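# Seat flat cable's free end and close the latch

## Task

Insert the loose end of the flat cable fully into the connector that is currently empty, then close that connector's latch, while the cable's opposite end remains locked in the other connector.

## Robot and tools

Robot: two arms, left_arm and right_arm, each carrying a two-finger gripper with a wrist camera. The scene frame has its origin at table-top height, midway between the nominal bases, with +z up and +x pointing out over the table. left_arm sits on the +y side; arm names do not match image sides. Calibrated bases: left_arm at (+0.030, +0.353, 0) m, quat_wxyz (+1.000, 0, 0, +0.015); right_arm at (+0.001, -0.317, 0) m, quat_wxyz (+1.000, 0, 0, -0.013).

Frames: each arm reports its hand pose, velocities and targets in its own base frame. Table items use the scene frame. Offsets follow the arm's own base axes, and rotations pivot about the Hand target position. Fingers point along the gripper's +z and open and close along its y. end_effector_position is the point between the pads, roughly 1 cm behind the fingertips. Printed poses can be off by a few cm, worse at long reach.

execute_actions(actions, cameras): actions is a list of actions. Each action is a table of up to 15 rows, one per 1/30 s control step; a short table repeats its final row until step 15. Every row holds 14 numbers in [-1, 1]: left_arm dx, dy, dz, rx, ry, rz, opening, then the same seven for right_arm. The six pose numbers are offsets, not poses: each row counts from the arm's Hand target at the start of that action, not from the previous row, so sending the same offset again moves the arm further. 1.0 means 0.6 m for dx/dy/dz and 180 degrees for rx/ry/rz, and rx, ry, rz form a single rotation vector. A translation longer than 1.0 is shortened along its line. opening is absolute: +1 fully open (0.094 m), -1 closed. To leave an arm alone, send zeros for its six pose numbers and resend its current opening, because 0 for opening is itself a command. cameras selects images by name: cam_high, cam_low, cam_face, cam_latch, cam_slot, cam_left_wrist, cam_right_wrist, or ["all"] or []. An unknown name invalidates the call. Images come only when actions is empty or cameras requests them.

move(target, speed, blend, opening_speed, grip_force, blocking, cameras): target is a single 14-number row laid out as above, or a list of up to 15 such rows. Every row is an offset from the same starting Hand targets, not from the previous row. The gripper follows a straight path, and all arms finish together. speed is the path's top speed in m/s, from 0.002 to 2.9 (default 0.25), with turning capped at twice that value in rad/s. It can be one number or one per target. blend is in metres, one value or one per target; 0 means stop at each corner. opening_speed sets how fast the opening changes, on the -1..+1 scale per second, minimum 0.2. grip_force is the force limit per pad in N, from 10 to 50 (full). It persists until changed, and low values close slowly. blocking=false returns after about 0.5 s while the move continues. A move is capped at 10 s. The result adds a move: line with an outcome such as done (at rest within 10 mm and 2 degrees), off_target, moving, held or fault, plus limits such as paced (pose clipped) or held (steps withheld). Neither done nor off_target tells you about contact.

wait(seconds): runs the scene from 0 to 3600 s without new commands. A running move carries on, and the wait returns early if it ends. stop(): brakes a running move, which takes some distance. zoom_image(camera, region): region is [x0, y0, x1, y1] in pixels of that camera's latest image, at most 504 by 504. Images are 672x504. read_manual(section) returns licence texts only. finished_scene(scene) ends the scene for good. The goal must hold without the robot touching anything.

Results: Hand target is the last commanded pose after clipping, and the next offsets count from it. The gripper often rests a few cm short because of friction or weight, which does not mean it touched something. Sending an execute_actions call with zero pose numbers requests that target again. If the gripper is still short, send the remaining gap as an offset. grip_measured uses the opening scale and reads up to about 2.5 mm wide when empty. On a firmly gripped part it reads somewhat narrower than the part. To release, command an opening well above it. Joint torques are raw drive outputs with offsets and noise, and joints 1 to 3 wrap at ±28 N m. A Joint velocities line reading within noise means the arm is still.

Motion limits: each step clips the commanded orientation to within 40 degrees of the measured one, so large turns need several steps. Faster moves lag more, stray more and hit harder. Aiming a target beyond a contact presses harder. To stop pushing, command the target back past the gripper. Keep paths away from an arm's own base, because the elbow can swing round quickly there.

Things to avoid: dropping or knocking anything off the table; slams and very hard pushes; contact between the two arms, including closing one gripper on the other's fingers; strain on a wrist camera cable; and holding loads or pushing against unreachable poses for long. Motors heat up even while you are thinking. At 75 °C a MOTOR HOT line appears. At 90 °C the arm folds and sits idle. At 100 °C it collapses.

Each tool is called after "Request:" in YAML: its name, and indented under it one key for each argument.

## Session

Request:
execute_actions:
  actions: []

Scene clock: 0.00 s.
left_arm: end_effector_position=(+0.3484, +0.0679, +0.2234) grip_measured=+1.000 end_effector_quat_wxyz=(+0.519, +0.074, +0.841, +0.137) | right_arm: end_effector_position=(+0.3324, +0.0251, +0.2881) grip_measured=+1.000 end_effector_quat_wxyz=(+0.641, -0.177, +0.732, -0.150)
Joint positions: left_arm=[0.207 0.994 0.713 -0.158 0.033 0.361 0.094] | right_arm=[0.147 0.789 0.611 0.043 0.139 -0.447 0.094]
Joint velocities: within noise
Joint torques (N m): no reading
Heat: left arm: 37 °C; right arm: 37 °C.
Hand target: left_arm +0.3490, +0.0677, +0.2315; +0.527, +0.073, +0.835, +0.138 | right_arm +0.3312, +0.0249, +0.2903; +0.642, -0.175, +0.731, -0.149
Tool commands: left_gripper/opening=+1.0 right_gripper/opening=+1.0

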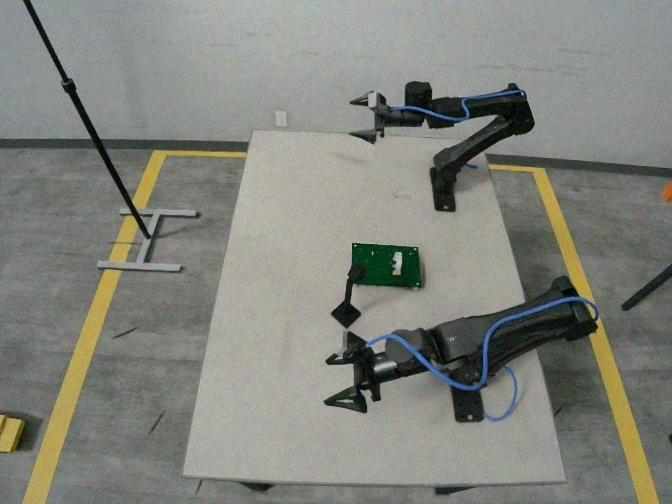

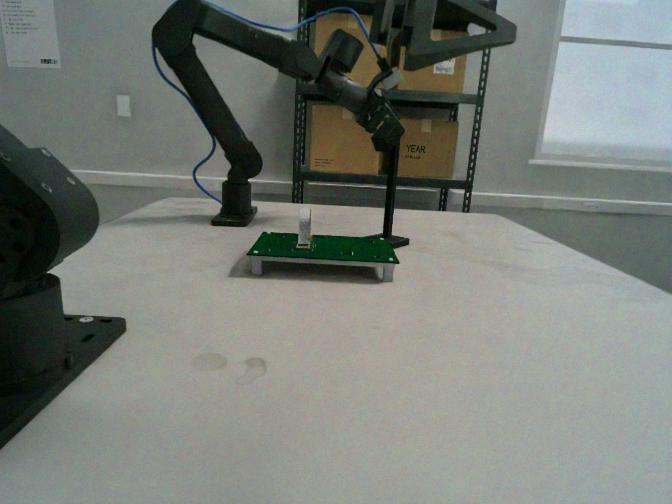

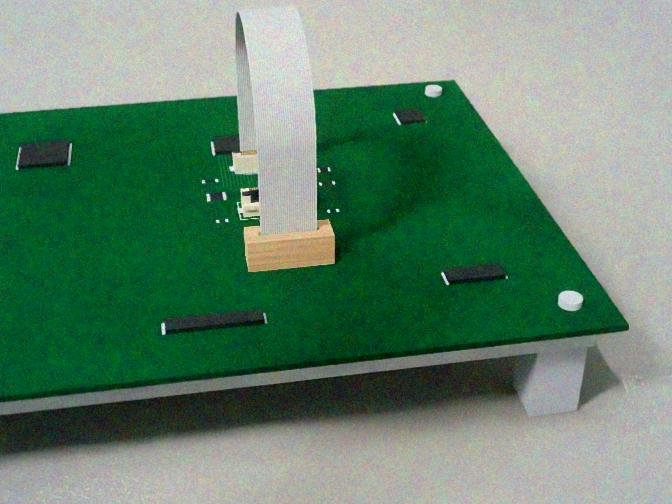

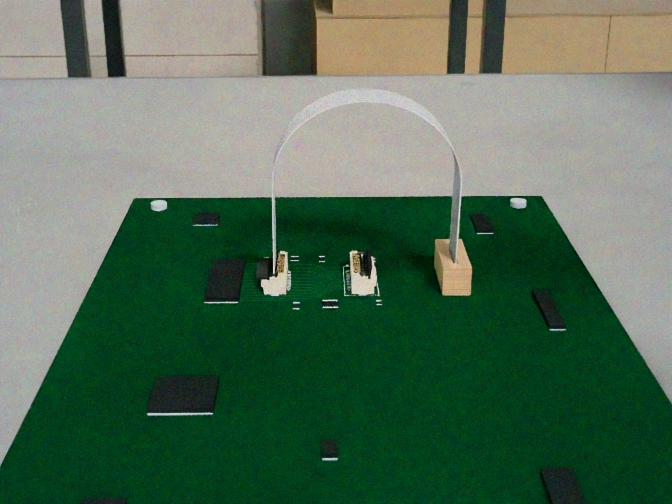

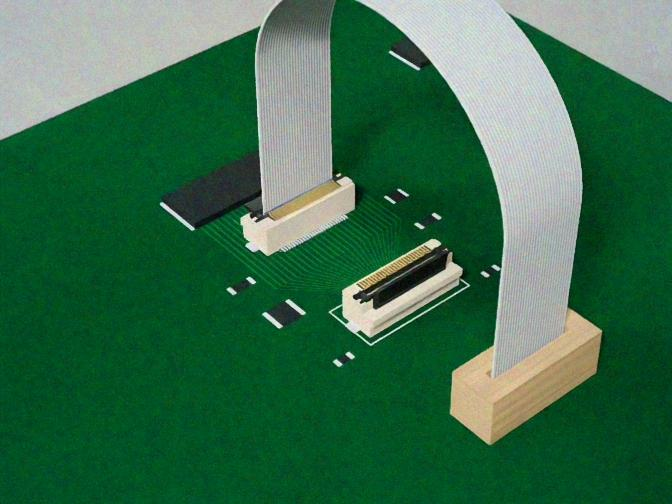

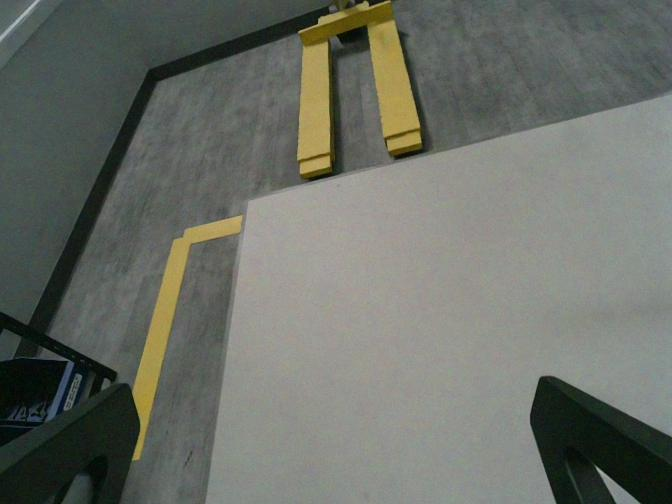

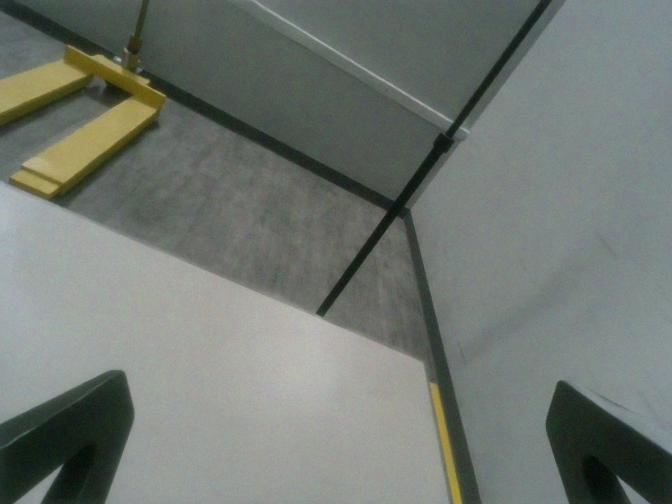

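Request:
zoom_image:
  camera: "cam_high"
  region: [310, 210, 450, 340]

Request:
zoom_image:
  camera: "cam_slot"
  region: [220, 150, 620, 450]

Request:
zoom_image:
  camera: "cam_latch"
  region: [220, 200, 500, 340]

Request:
zoom_image:
  camera: "cam_face"
  region: [160, 100, 400, 300]

Request:
zoom_image:
  camera: "cam_low"
  region: [200, 80, 500, 300]

Scaled by 3.600 from the camera's image (finer frame: 960x720).

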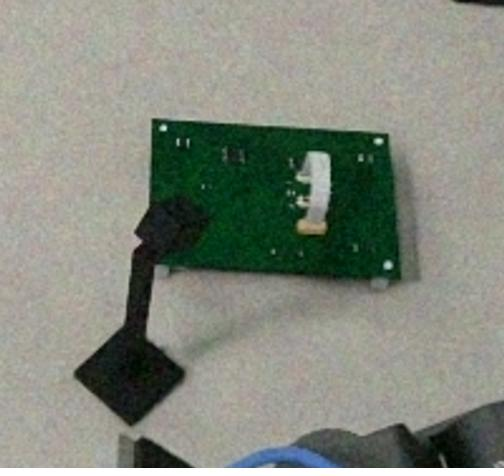

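Scaled by 1.260 from the camera's image (finer frame: 960x720).

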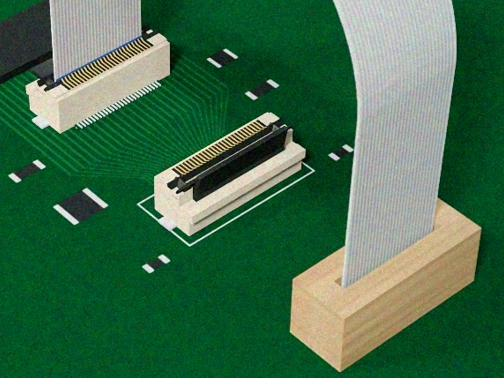

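Scaled by 1.800 from the camera's image (finer frame: 960x720).

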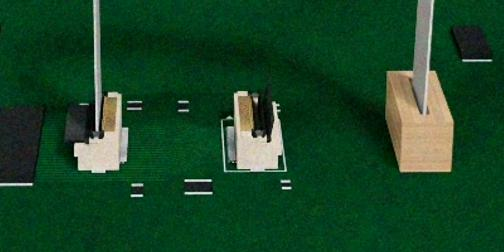

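Scaled by 2.100 from the camera's image (finer frame: 960x720).

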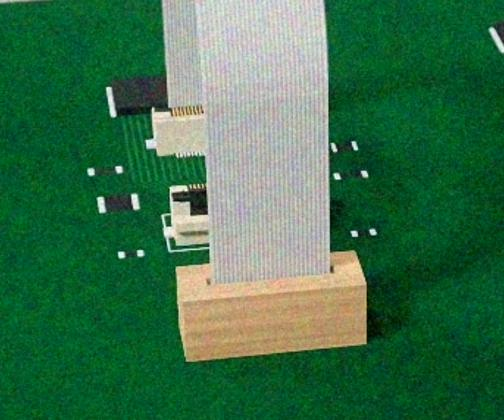

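Scaled by 1.680 from the camera's image (finer frame: 960x720).

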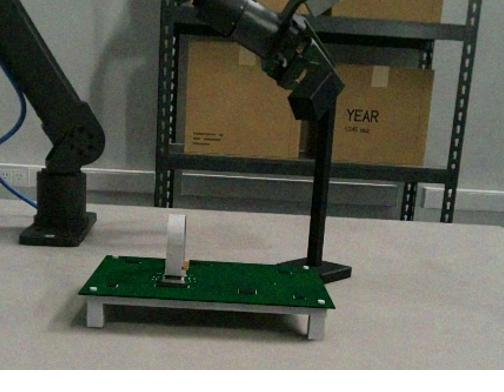

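Request:
zoom_image:
  camera: "cam_slot"
  region: [320, 220, 480, 350]

Request:
zoom_image:
  camera: "cam_slot"
  region: [220, 150, 380, 280]

Request:
zoom_image:
  camera: "cam_latch"
  region: [240, 230, 400, 320]

Request:
zoom_image:
  camera: "cam_face"
  region: [200, 130, 350, 280]

Scaled by 3.150 from the camera's image (finer frame: 960x720).

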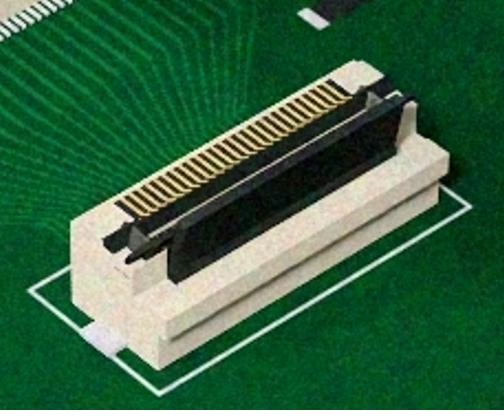

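Scaled by 3.150 from the camera's image (finer frame: 960x720).

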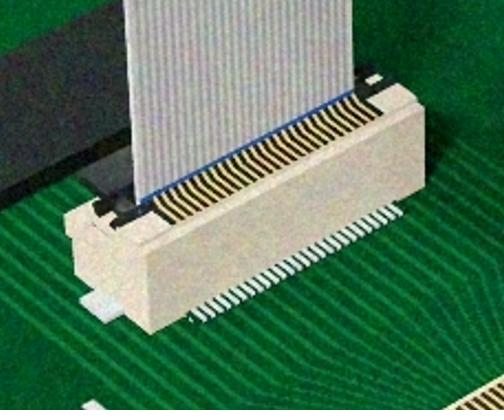

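Scaled by 3.150 from the camera's image (finer frame: 960x720).

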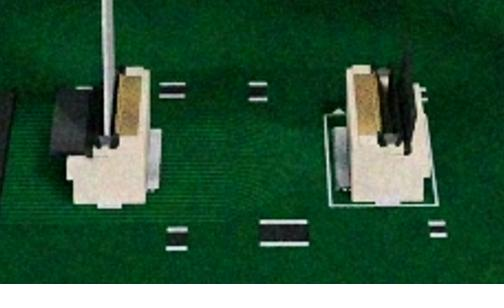

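Scaled by 3.360 from the camera's image (finer frame: 960x720).

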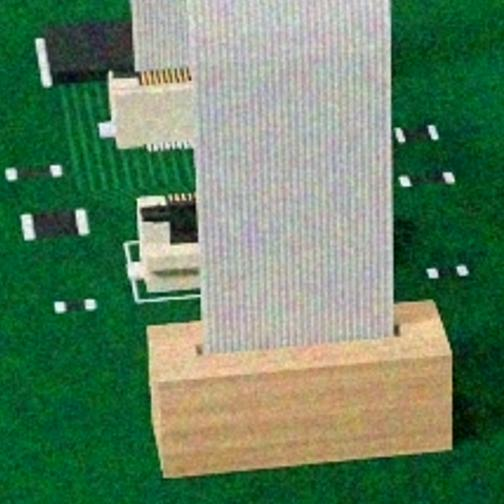

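Request:
move:
  target:
    - [0,0,0,0,0,0,1,-0.385,0.4585,-0.06,0.1383,0.1249,-0.0418,0.2]
    - [0,0,0,0,0,0,1,-0.4353,0.5402,-0.2838,0.1383,0.1249,-0.0418,0.2]
  blend: 0.04
  speed: 0.25
  cameras: ["cam_high","cam_latch","cam_right_wrist"]

Scene clock: 494.90 s.
left_arm: end_effector_position=(+0.3484, +0.0679, +0.2234) grip_measured=+1.000 end_effector_quat_wxyz=(+0.519, +0.074, +0.841, +0.137) | right_arm: end_effector_position=(+0.0710, +0.3440, +0.1194) grip_measured=+0.202 end_effector_quat_wxyz=(+0.495, -0.013, +0.869, +0.005)
Joint positions: left_arm=[0.207 0.994 0.713 -0.158 0.033 0.361 0.094] | right_arm=[1.811 2.02 1.461 -1.356 0.999 1.97 0.056]
Joint torques (N m): left_arm=[-0.02 -3.17 6.94 1.89 0.02 -0.04] | right_arm=[0.12 -7.97 8.94 -0.34 0.54 0.06]
Heat: left arm: 43 °C; right arm: 39 °C.
Hand target: left_arm +0.3490, +0.0677, +0.2315; +0.527, +0.073, +0.835, +0.138 | right_arm +0.0701, +0.3491, +0.1201; +0.500, -0.012, +0.866, +0.007
Off the commanded pose: left_arm 0.008 m, 1 deg | right_arm 0.005 m, 1 deg.
move: done

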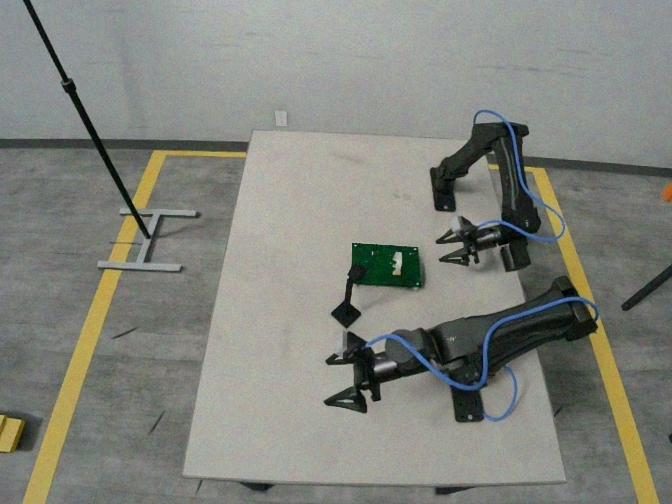

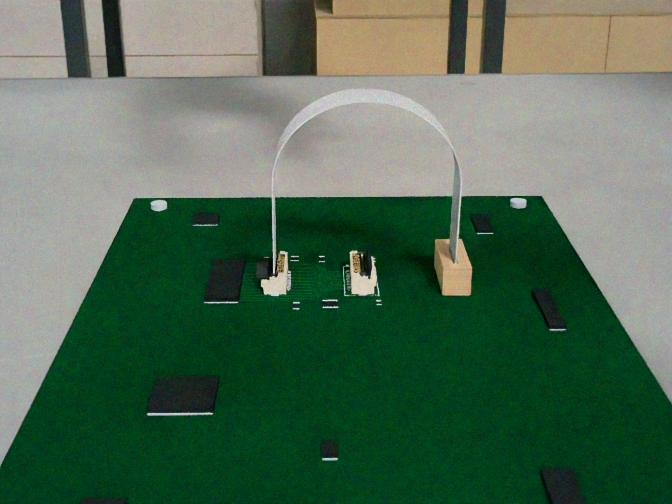

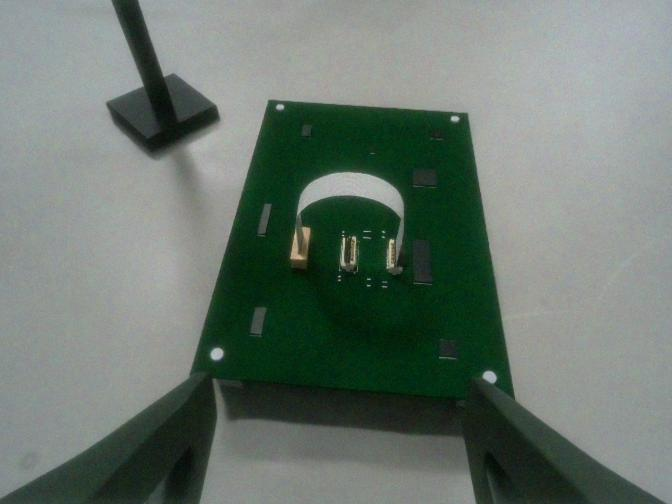

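Request:
zoom_image:
  camera: "cam_right_wrist"
  region: [260, 150, 450, 310]

Request:
zoom_image:
  camera: "cam_right_wrist"
  region: [280, 210, 420, 290]

Scaled by 2.653 from the camera's image (finer frame: 960x720).

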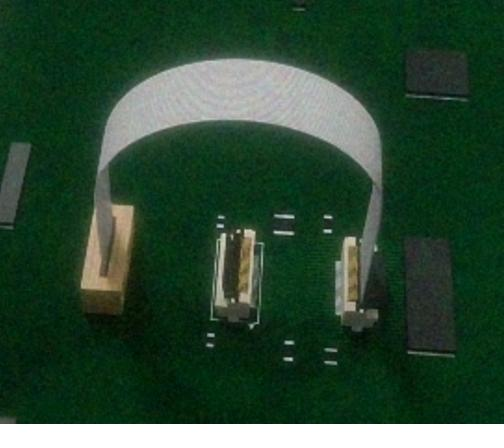

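Scaled by 3.600 from the camera's image (finer frame: 960x720).

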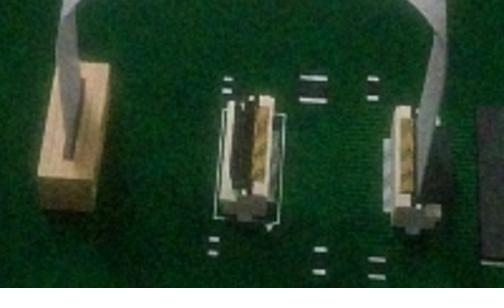

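Request:
move:
  target: [0,0,0,0,0,0,1,0.0873,0.0373,-0.0735,-0.0005,-0.0278,-0.0272,-0.6]
  speed: 0.15
  cameras: ["cam_face","cam_latch","cam_slot","cam_right_wrist"]

Scene clock: 722.00 s.
left_arm: end_effector_position=(+0.3484, +0.0679, +0.2234) grip_measured=+1.000 end_effector_quat_wxyz=(+0.519, +0.074, +0.841, +0.137) | right_arm: end_effector_position=(+0.1204, +0.3629, +0.0758) grip_measured=-0.598 end_effector_quat_wxyz=(+0.528, +0.023, +0.848, -0.025)
Joint positions: left_arm=[0.207 0.994 0.713 -0.158 0.033 0.361 0.094] | right_arm=[1.677 2.198 1.502 -1.224 1.082 1.944 0.019]
Joint torques (N m): left_arm=[-0.02 -3.17 6.93 1.89 0.03 -0.04] | right_arm=[-0.21 -9.26 8.31 -0.07 0.74 -0.03]
Heat: left arm: 44 °C; right arm: 39 °C.
Hand target: left_arm +0.3490, +0.0677, +0.2315; +0.527, +0.073, +0.835, +0.138 | right_arm +0.1224, +0.3714, +0.0759; +0.537, +0.025, +0.843, -0.016
Off the commanded pose: left_arm 0.008 m, 1 deg | right_arm 0.009 m, 2 deg.
move: done

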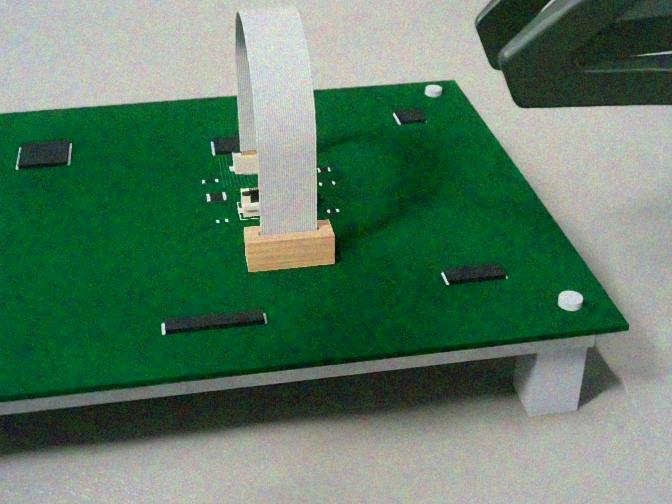

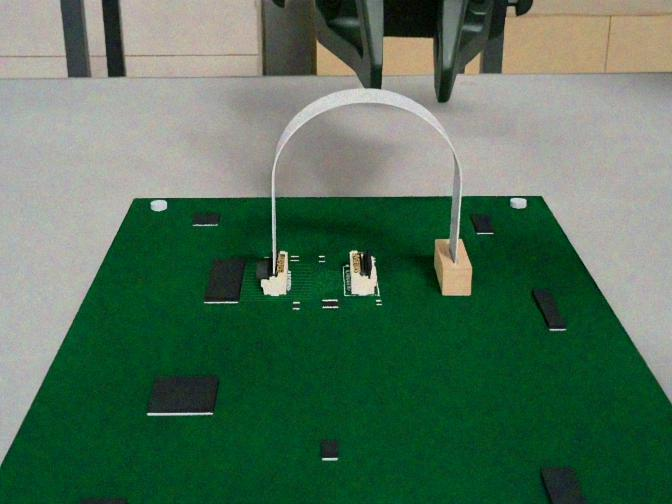

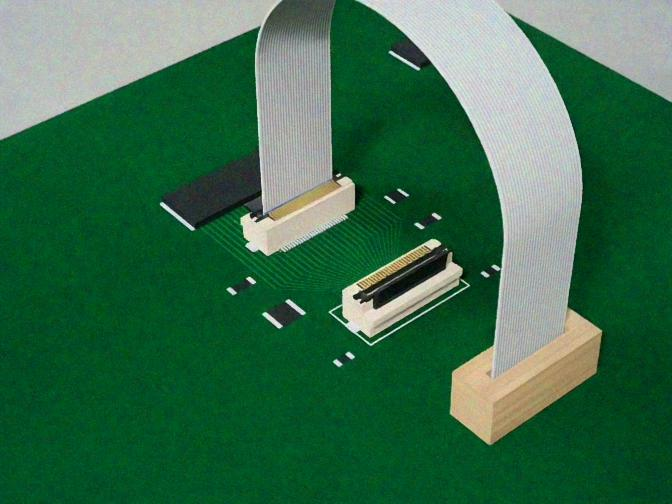

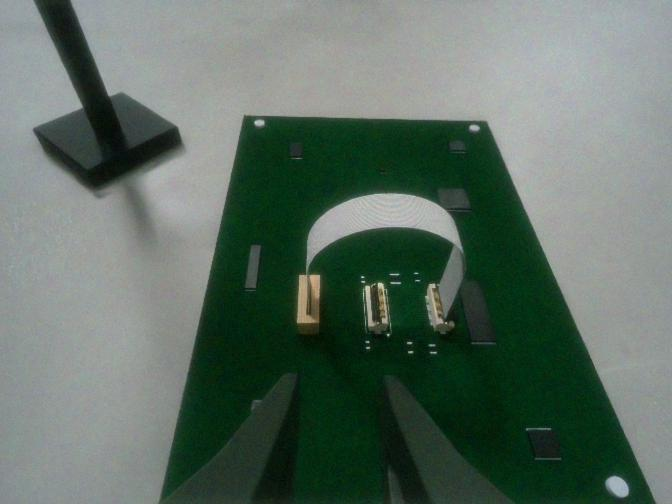

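Request:
zoom_image:
  camera: "cam_right_wrist"
  region: [280, 180, 480, 350]

Request:
zoom_image:
  camera: "cam_right_wrist"
  region: [340, 270, 420, 350]

Request:
zoom_image:
  camera: "cam_latch"
  region: [340, 230, 400, 310]

Scaled by 2.520 from the camera's image (finer frame: 960x720).

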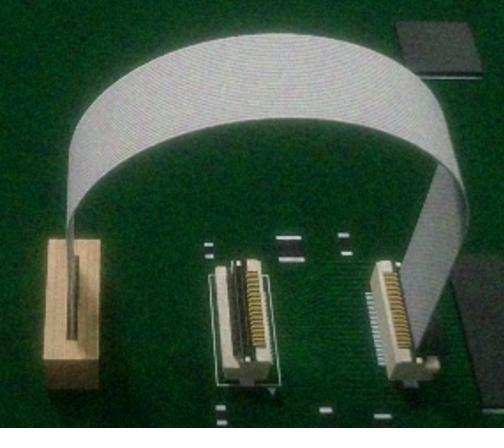

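Scaled by 6.300 from the camera's image (finer frame: 960x720).

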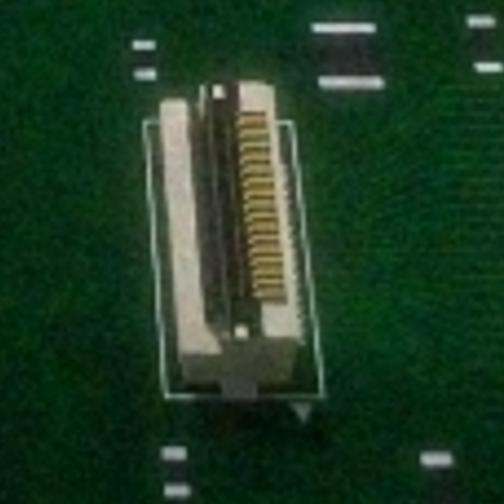

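Scaled by 6.300 from the camera's image (finer frame: 960x720).

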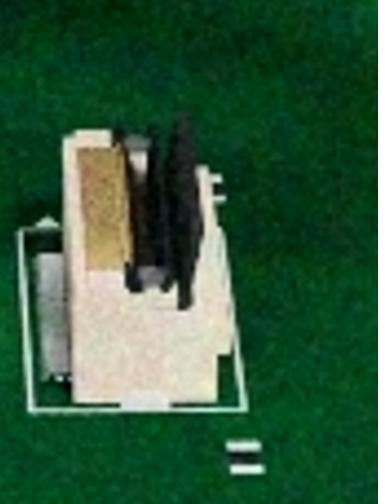

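Request:
move:
  target: [0,0,0,0,0,0,1,0.0317,0.012,-0.0405,0.0056,-0.0056,0.0089,-0.6]
  speed: 0.08
  cameras: ["cam_face","cam_latch","cam_right_wrist"]

Scene clock: 834.33 s.
left_arm: end_effector_position=(+0.3484, +0.0679, +0.2234) grip_measured=+1.000 end_effector_quat_wxyz=(+0.519, +0.074, +0.841, +0.137) | right_arm: end_effector_position=(+0.1380, +0.3826, +0.0559) grip_measured=-0.598 end_effector_quat_wxyz=(+0.533, +0.025, +0.846, +0.007)
Joint positions: left_arm=[0.207 0.994 0.713 -0.158 0.033 0.361 0.094] | right_arm=[1.632 2.218 1.454 -0.968 1.119 1.792 0.019]
Joint torques (N m): left_arm=[0.01 -3.19 6.93 1.89 0.01 -0.04] | right_arm=[-0.42 -10.36 4.37 0.26 0.76 -0.07]
Heat: left arm: 44 °C; right arm: 36 °C.
Hand target: left_arm +0.3490, +0.0677, +0.2315; +0.527, +0.073, +0.835, +0.138 | right_arm +0.1415, +0.3786, +0.0516; +0.544, +0.018, +0.839, -0.001
Off the commanded pose: left_arm 0.008 m, 1 deg | right_arm 0.007 m, 2 deg.
move: done

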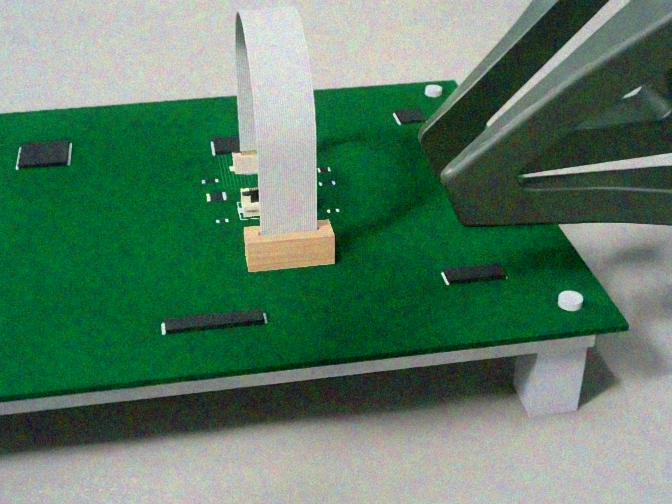

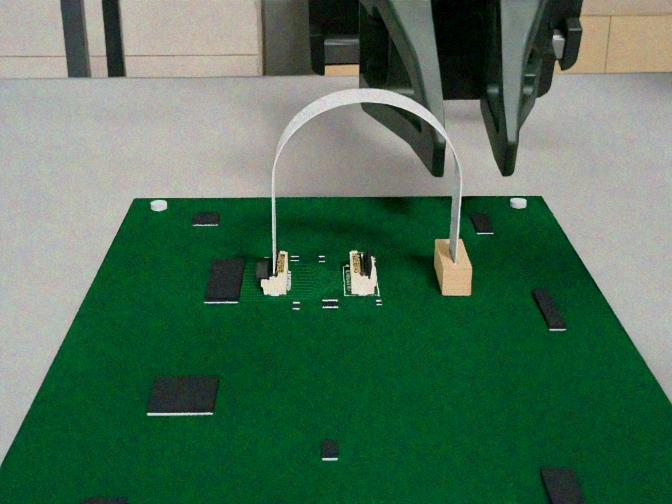

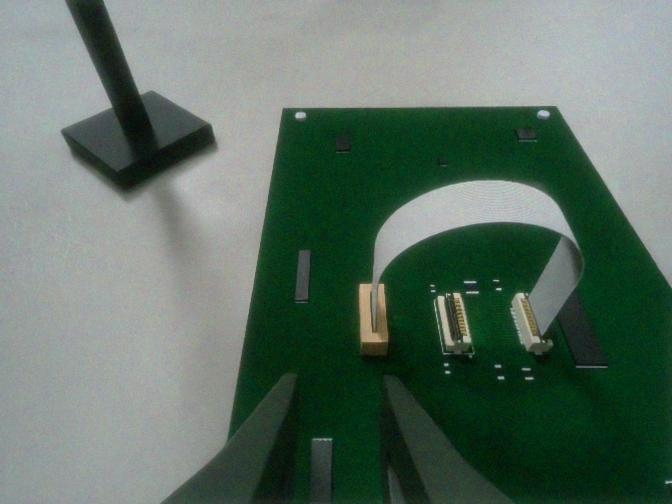

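Request:
zoom_image:
  camera: "cam_right_wrist"
  region: [340, 270, 480, 370]

Scaled by 3.600 from the camera's image (finer frame: 960x720).

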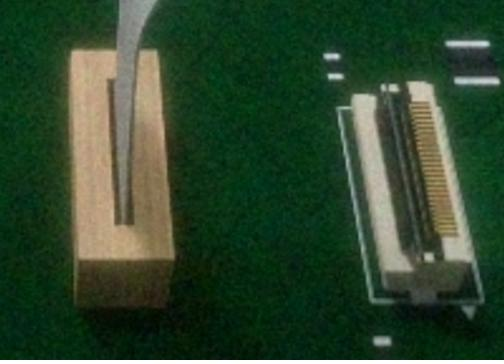

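Request:
execute_actions:
  actions:
    - [[0,0,0,0,0,0,1,0,0,0,0,0,0,-0.6]]

Scene clock: 906.77 s.
left_arm: end_effector_position=(+0.3484, +0.0679, +0.2234) grip_measured=+1.000 end_effector_quat_wxyz=(+0.519, +0.074, +0.841, +0.137) | right_arm: end_effector_position=(+0.1380, +0.3829, +0.0559) grip_measured=-0.598 end_effector_quat_wxyz=(+0.533, +0.024, +0.846, +0.007)
Joint positions: left_arm=[0.207 0.994 0.713 -0.158 0.033 0.361 0.094] | right_arm=[1.632 2.218 1.454 -0.965 1.119 1.79 0.019]
Joint torques (N m): left_arm=[-0.02 -3.17 6.94 1.89 0.01 -0.04] | right_arm=[-0.43 -10.3 4.14 0.25 0.75 -0.08]
Heat: left arm: 44 °C; right arm: 36 °C.
Hand target: left_arm +0.3490, +0.0677, +0.2315; +0.527, +0.073, +0.835, +0.138 | right_arm +0.1415, +0.3786, +0.0516; +0.544, +0.018, +0.839, -0.001
Off the commanded pose: left_arm 0.008 m, 1 deg | right_arm 0.007 m, 2 deg.
Step readings (end_effector_position of left_arm | right_arm):
0: (+0.3484, +0.0679, +0.2234) | (+0.1380, +0.3827, +0.0559)
1: (+0.3484, +0.0679, +0.2234) | (+0.1380, +0.3827, +0.0559)
2: (+0.3484, +0.0679, +0.2234) | (+0.1380, +0.3827, +0.0559)
4: (+0.3484, +0.0679, +0.2234) | (+0.1380, +0.3828, +0.0559)
8: (+0.3484, +0.0679, +0.2234) | (+0.1380, +0.3829, +0.0559)
15: (+0.3484, +0.0679, +0.2234) | (+0.1380, +0.3829, +0.0559)

Request:
move:
  target: [0,0,0,0,0,0,1,0,-0.0158,-0.0073,-0.008,0,-0.0056,-0.6]
  speed: 0.06
  cameras: ["cam_latch","cam_right_wrist"]

Scene clock: 919.60 s.
left_arm: end_effector_position=(+0.3484, +0.0679, +0.2234) grip_measured=+1.000 end_effector_quat_wxyz=(+0.519, +0.074, +0.841, +0.137) | right_arm: end_effector_position=(+0.1383, +0.3773, +0.0537) grip_measured=-0.598 end_effector_quat_wxyz=(+0.534, +0.027, +0.845, +0.002)
Joint positions: left_arm=[0.207 0.994 0.713 -0.158 0.033 0.361 0.094] | right_arm=[1.632 2.218 1.441 -0.98 1.119 1.814 0.019]
Joint torques (N m): left_arm=[0.01 -3.15 6.94 1.89 0.02 -0.04] | right_arm=[-0.34 -9.69 4.15 -0.1 0.7 0.11]
Heat: left arm: 44 °C; right arm: 36 °C.
Hand target: left_arm +0.3490, +0.0677, +0.2315; +0.527, +0.073, +0.835, +0.138 | right_arm +0.1415, +0.3691, +0.0472; +0.544, +0.018, +0.839, -0.016
Off the commanded pose: left_arm 0.008 m, 1 deg | right_arm 0.011 m, 3 deg.
move: off_target (right_arm)

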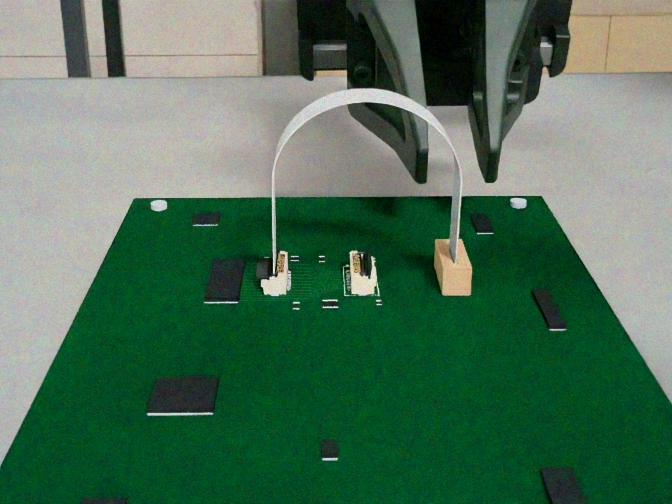

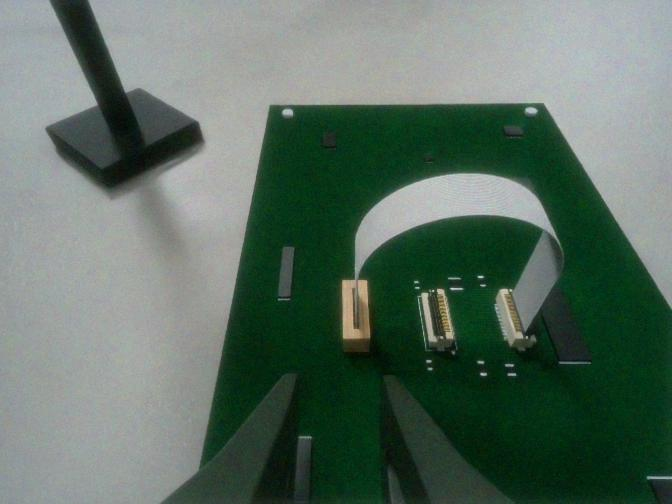

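Request:
move:
  target: [0,0,0,0,0,0,1,0,-0.0095,-0.0033,-0.004,0,-0.004,-0.6]
  speed: 0.06
  cameras: ["cam_latch","cam_right_wrist"]

Scene clock: 941.50 s.
left_arm: end_effector_position=(+0.3484, +0.0679, +0.2234) grip_measured=+1.000 end_effector_quat_wxyz=(+0.519, +0.074, +0.841, +0.137) | right_arm: end_effector_position=(+0.1386, +0.3729, +0.0546) grip_measured=-0.598 end_effector_quat_wxyz=(+0.535, +0.031, +0.844, -0.003)
Joint positions: left_arm=[0.207 0.994 0.713 -0.158 0.033 0.361 0.094] | right_arm=[1.632 2.218 1.441 -1.01 1.119 1.842 0.019]
Joint torques (N m): left_arm=[-0.01 -3.17 6.93 1.89 0.01 -0.05] | right_arm=[-0.34 -9.11 3.92 -0.13 0.69 0.05]
Heat: left arm: 44 °C; right arm: 36 °C.
Hand target: left_arm +0.3490, +0.0677, +0.2315; +0.527, +0.073, +0.835, +0.138 | right_arm +0.1415, +0.3634, +0.0452; +0.544, +0.020, +0.838, -0.025
Off the commanded pose: left_arm 0.008 m, 1 deg | right_arm 0.014 m, 3 deg.
move: off_target (right_arm)

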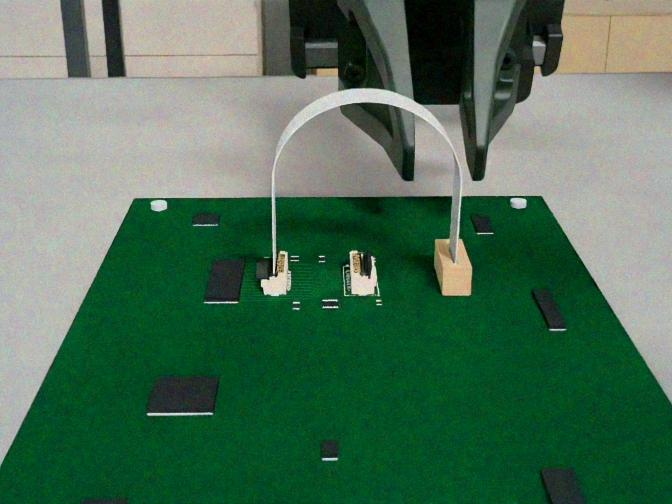

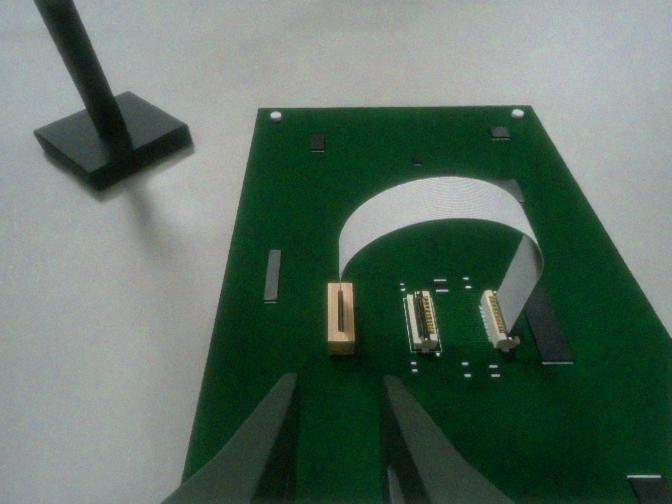

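Request:
move:
  target: [0,0,0,0,0,0,1,0.0258,0.0125,0.0142,0,0,0,-0.6]
  speed: 0.06
  cameras: ["cam_face","cam_latch","cam_right_wrist"]

Scene clock: 988.10 s.
left_arm: end_effector_position=(+0.3484, +0.0679, +0.2234) grip_measured=+1.000 end_effector_quat_wxyz=(+0.519, +0.074, +0.841, +0.137) | right_arm: end_effector_position=(+0.1543, +0.3700, +0.0541) grip_measured=-0.598 end_effector_quat_wxyz=(+0.534, +0.022, +0.845, -0.025)
Joint positions: left_arm=[0.207 0.994 0.713 -0.158 0.033 0.361 0.094] | right_arm=[1.59 2.218 1.441 -0.987 1.12 1.765 0.019]
Joint torques (N m): left_arm=[0.01 -3.17 6.93 1.9 0.02 -0.04] | right_arm=[-0.14 -10.48 5.7 0.17 0.72 -0.07]
Heat: left arm: 45 °C; right arm: 36 °C.
Hand target: left_arm +0.3490, +0.0677, +0.2315; +0.527, +0.073, +0.835, +0.138 | right_arm +0.1569, +0.3709, +0.0538; +0.544, +0.020, +0.838, -0.025
Off the commanded pose: left_arm 0.008 m, 1 deg | right_arm 0.003 m, 1 deg.
move: done

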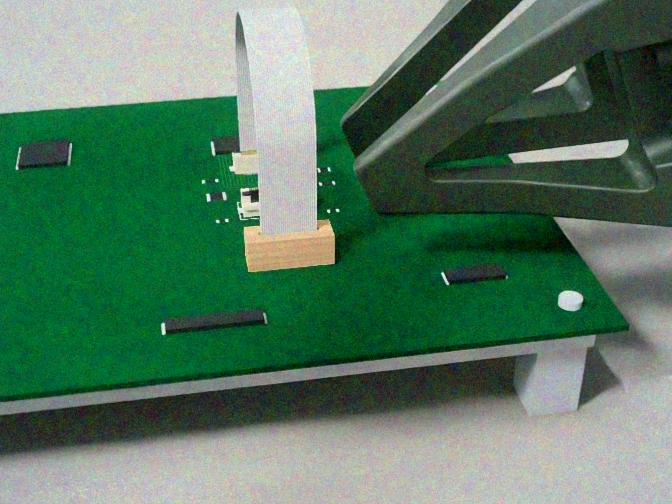

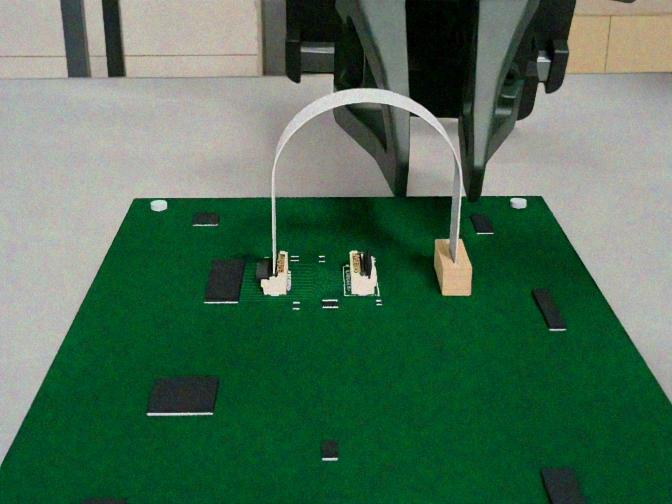

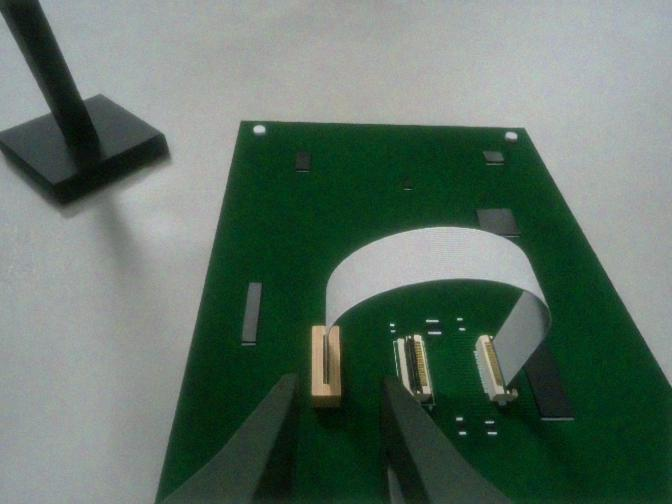

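Request:
move:
  target: [0,0,0,0,0,0,1,0.0385,0.0028,-0.0033,0.006,0,0.0122,-0.6]
  speed: 0.05
  cameras: ["cam_face","cam_latch","cam_slot","cam_right_wrist"]

Scene clock: 1018.13 s.
left_arm: end_effector_position=(+0.3484, +0.0679, +0.2234) grip_measured=+1.000 end_effector_quat_wxyz=(+0.519, +0.074, +0.841, +0.137) | right_arm: end_effector_position=(+0.1767, +0.3755, +0.0414) grip_measured=-0.598 end_effector_quat_wxyz=(+0.535, +0.003, +0.845, -0.013)
Joint positions: left_arm=[0.207 0.994 0.713 -0.158 0.033 0.361 0.094] | right_arm=[1.532 2.188 1.334 -0.695 1.13 1.526 0.019]
Joint torques (N m): left_arm=[-0.01 -3.14 6.94 1.89 0.02 -0.04] | right_arm=[-0.53 -13.85 4.34 0.55 0.73 -0.03]
Heat: left arm: 45 °C; right arm: 36 °C.
Hand target: left_arm +0.3490, +0.0677, +0.2315; +0.527, +0.073, +0.835, +0.138 | right_arm +0.1800, +0.3726, +0.0518; +0.544, +0.009, +0.839, -0.007
Off the commanded pose: left_arm 0.008 m, 1 deg | right_arm 0.011 m, 2 deg.
move: off_target (right_arm)

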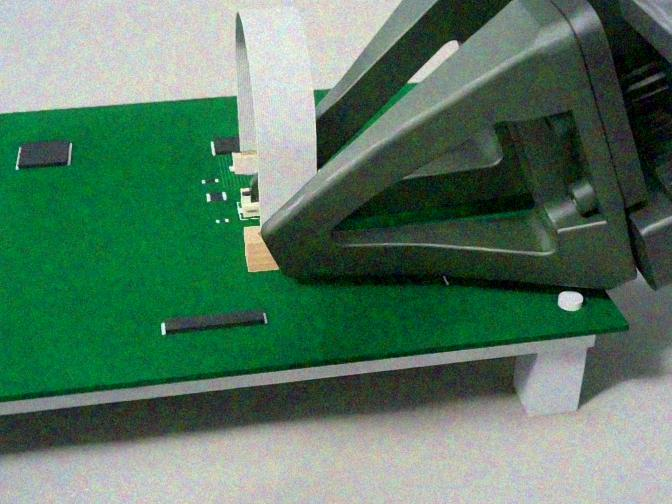

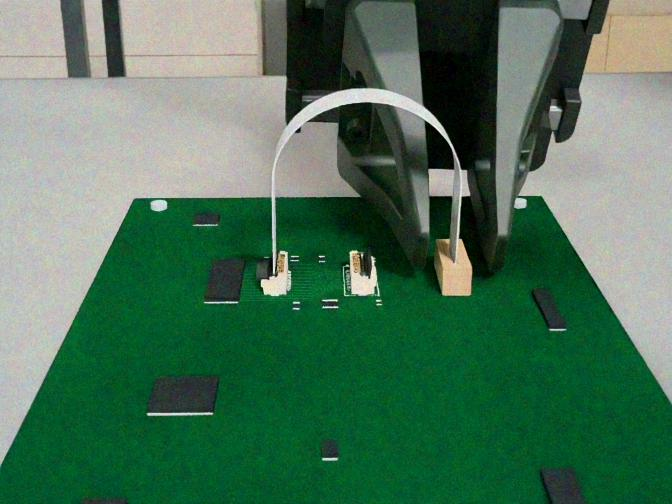

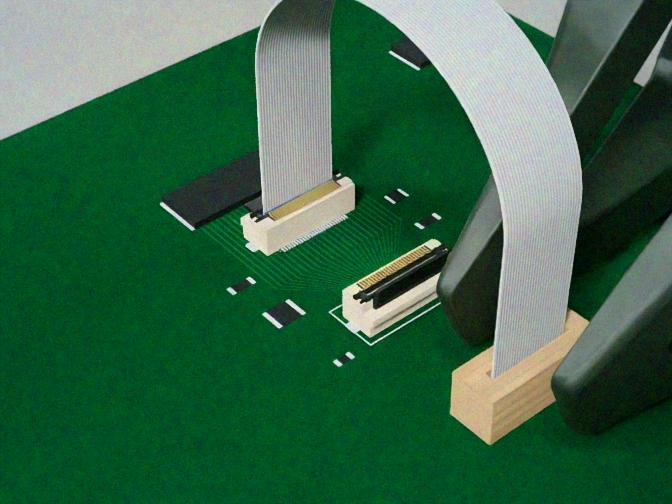

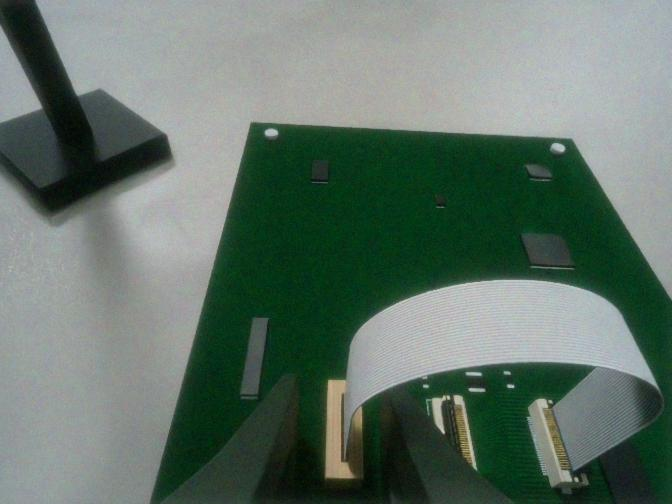

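Request:
move:
  target: [0,0,0,0,0,0,1,0.002,-0.002,0.0117,0.006,0,0,-0.6]
  speed: 0.05
  cameras: ["cam_face","cam_latch","cam_right_wrist"]

Scene clock: 1032.63 s.
left_arm: end_effector_position=(+0.3484, +0.0679, +0.2234) grip_measured=+1.000 end_effector_quat_wxyz=(+0.519, +0.074, +0.841, +0.137) | right_arm: end_effector_position=(+0.1767, +0.3761, +0.0502) grip_measured=-0.598 end_effector_quat_wxyz=(+0.536, +0.008, +0.844, -0.002)
Joint positions: left_arm=[0.207 0.994 0.713 -0.158 0.033 0.361 0.094] | right_arm=[1.532 2.156 1.321 -0.68 1.13 1.516 0.019]
Joint torques (N m): left_arm=[-0.03 -3.17 6.91 1.89 0.02 -0.04] | right_arm=[-0.75 -13.61 4.27 0.57 0.72 -0.04]
Heat: left arm: 45 °C; right arm: 39 °C.
Hand target: left_arm +0.3490, +0.0677, +0.2315; +0.527, +0.073, +0.835, +0.138 | right_arm +0.1812, +0.3715, +0.0588; +0.544, +0.014, +0.839, +0.001
Off the commanded pose: left_arm 0.008 m, 1 deg | right_arm 0.011 m, 1 deg.
move: off_target (right_arm)

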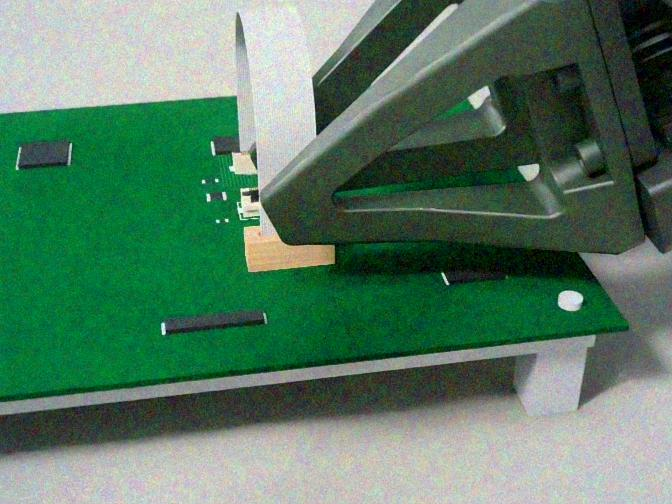

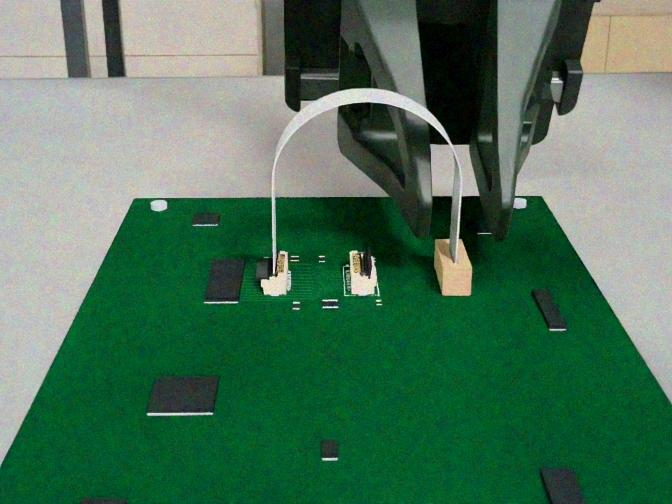

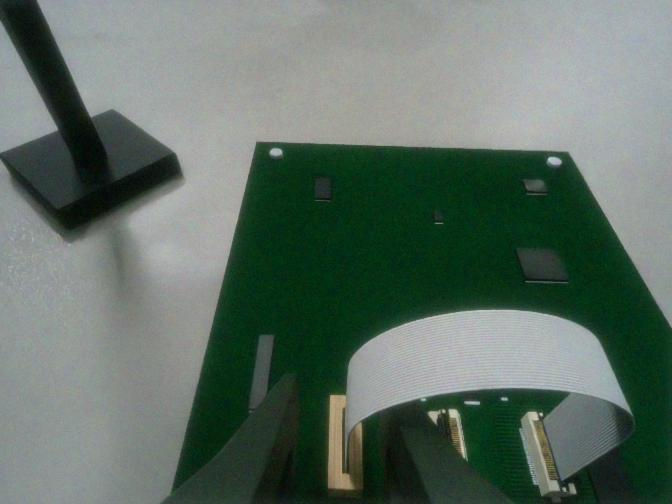

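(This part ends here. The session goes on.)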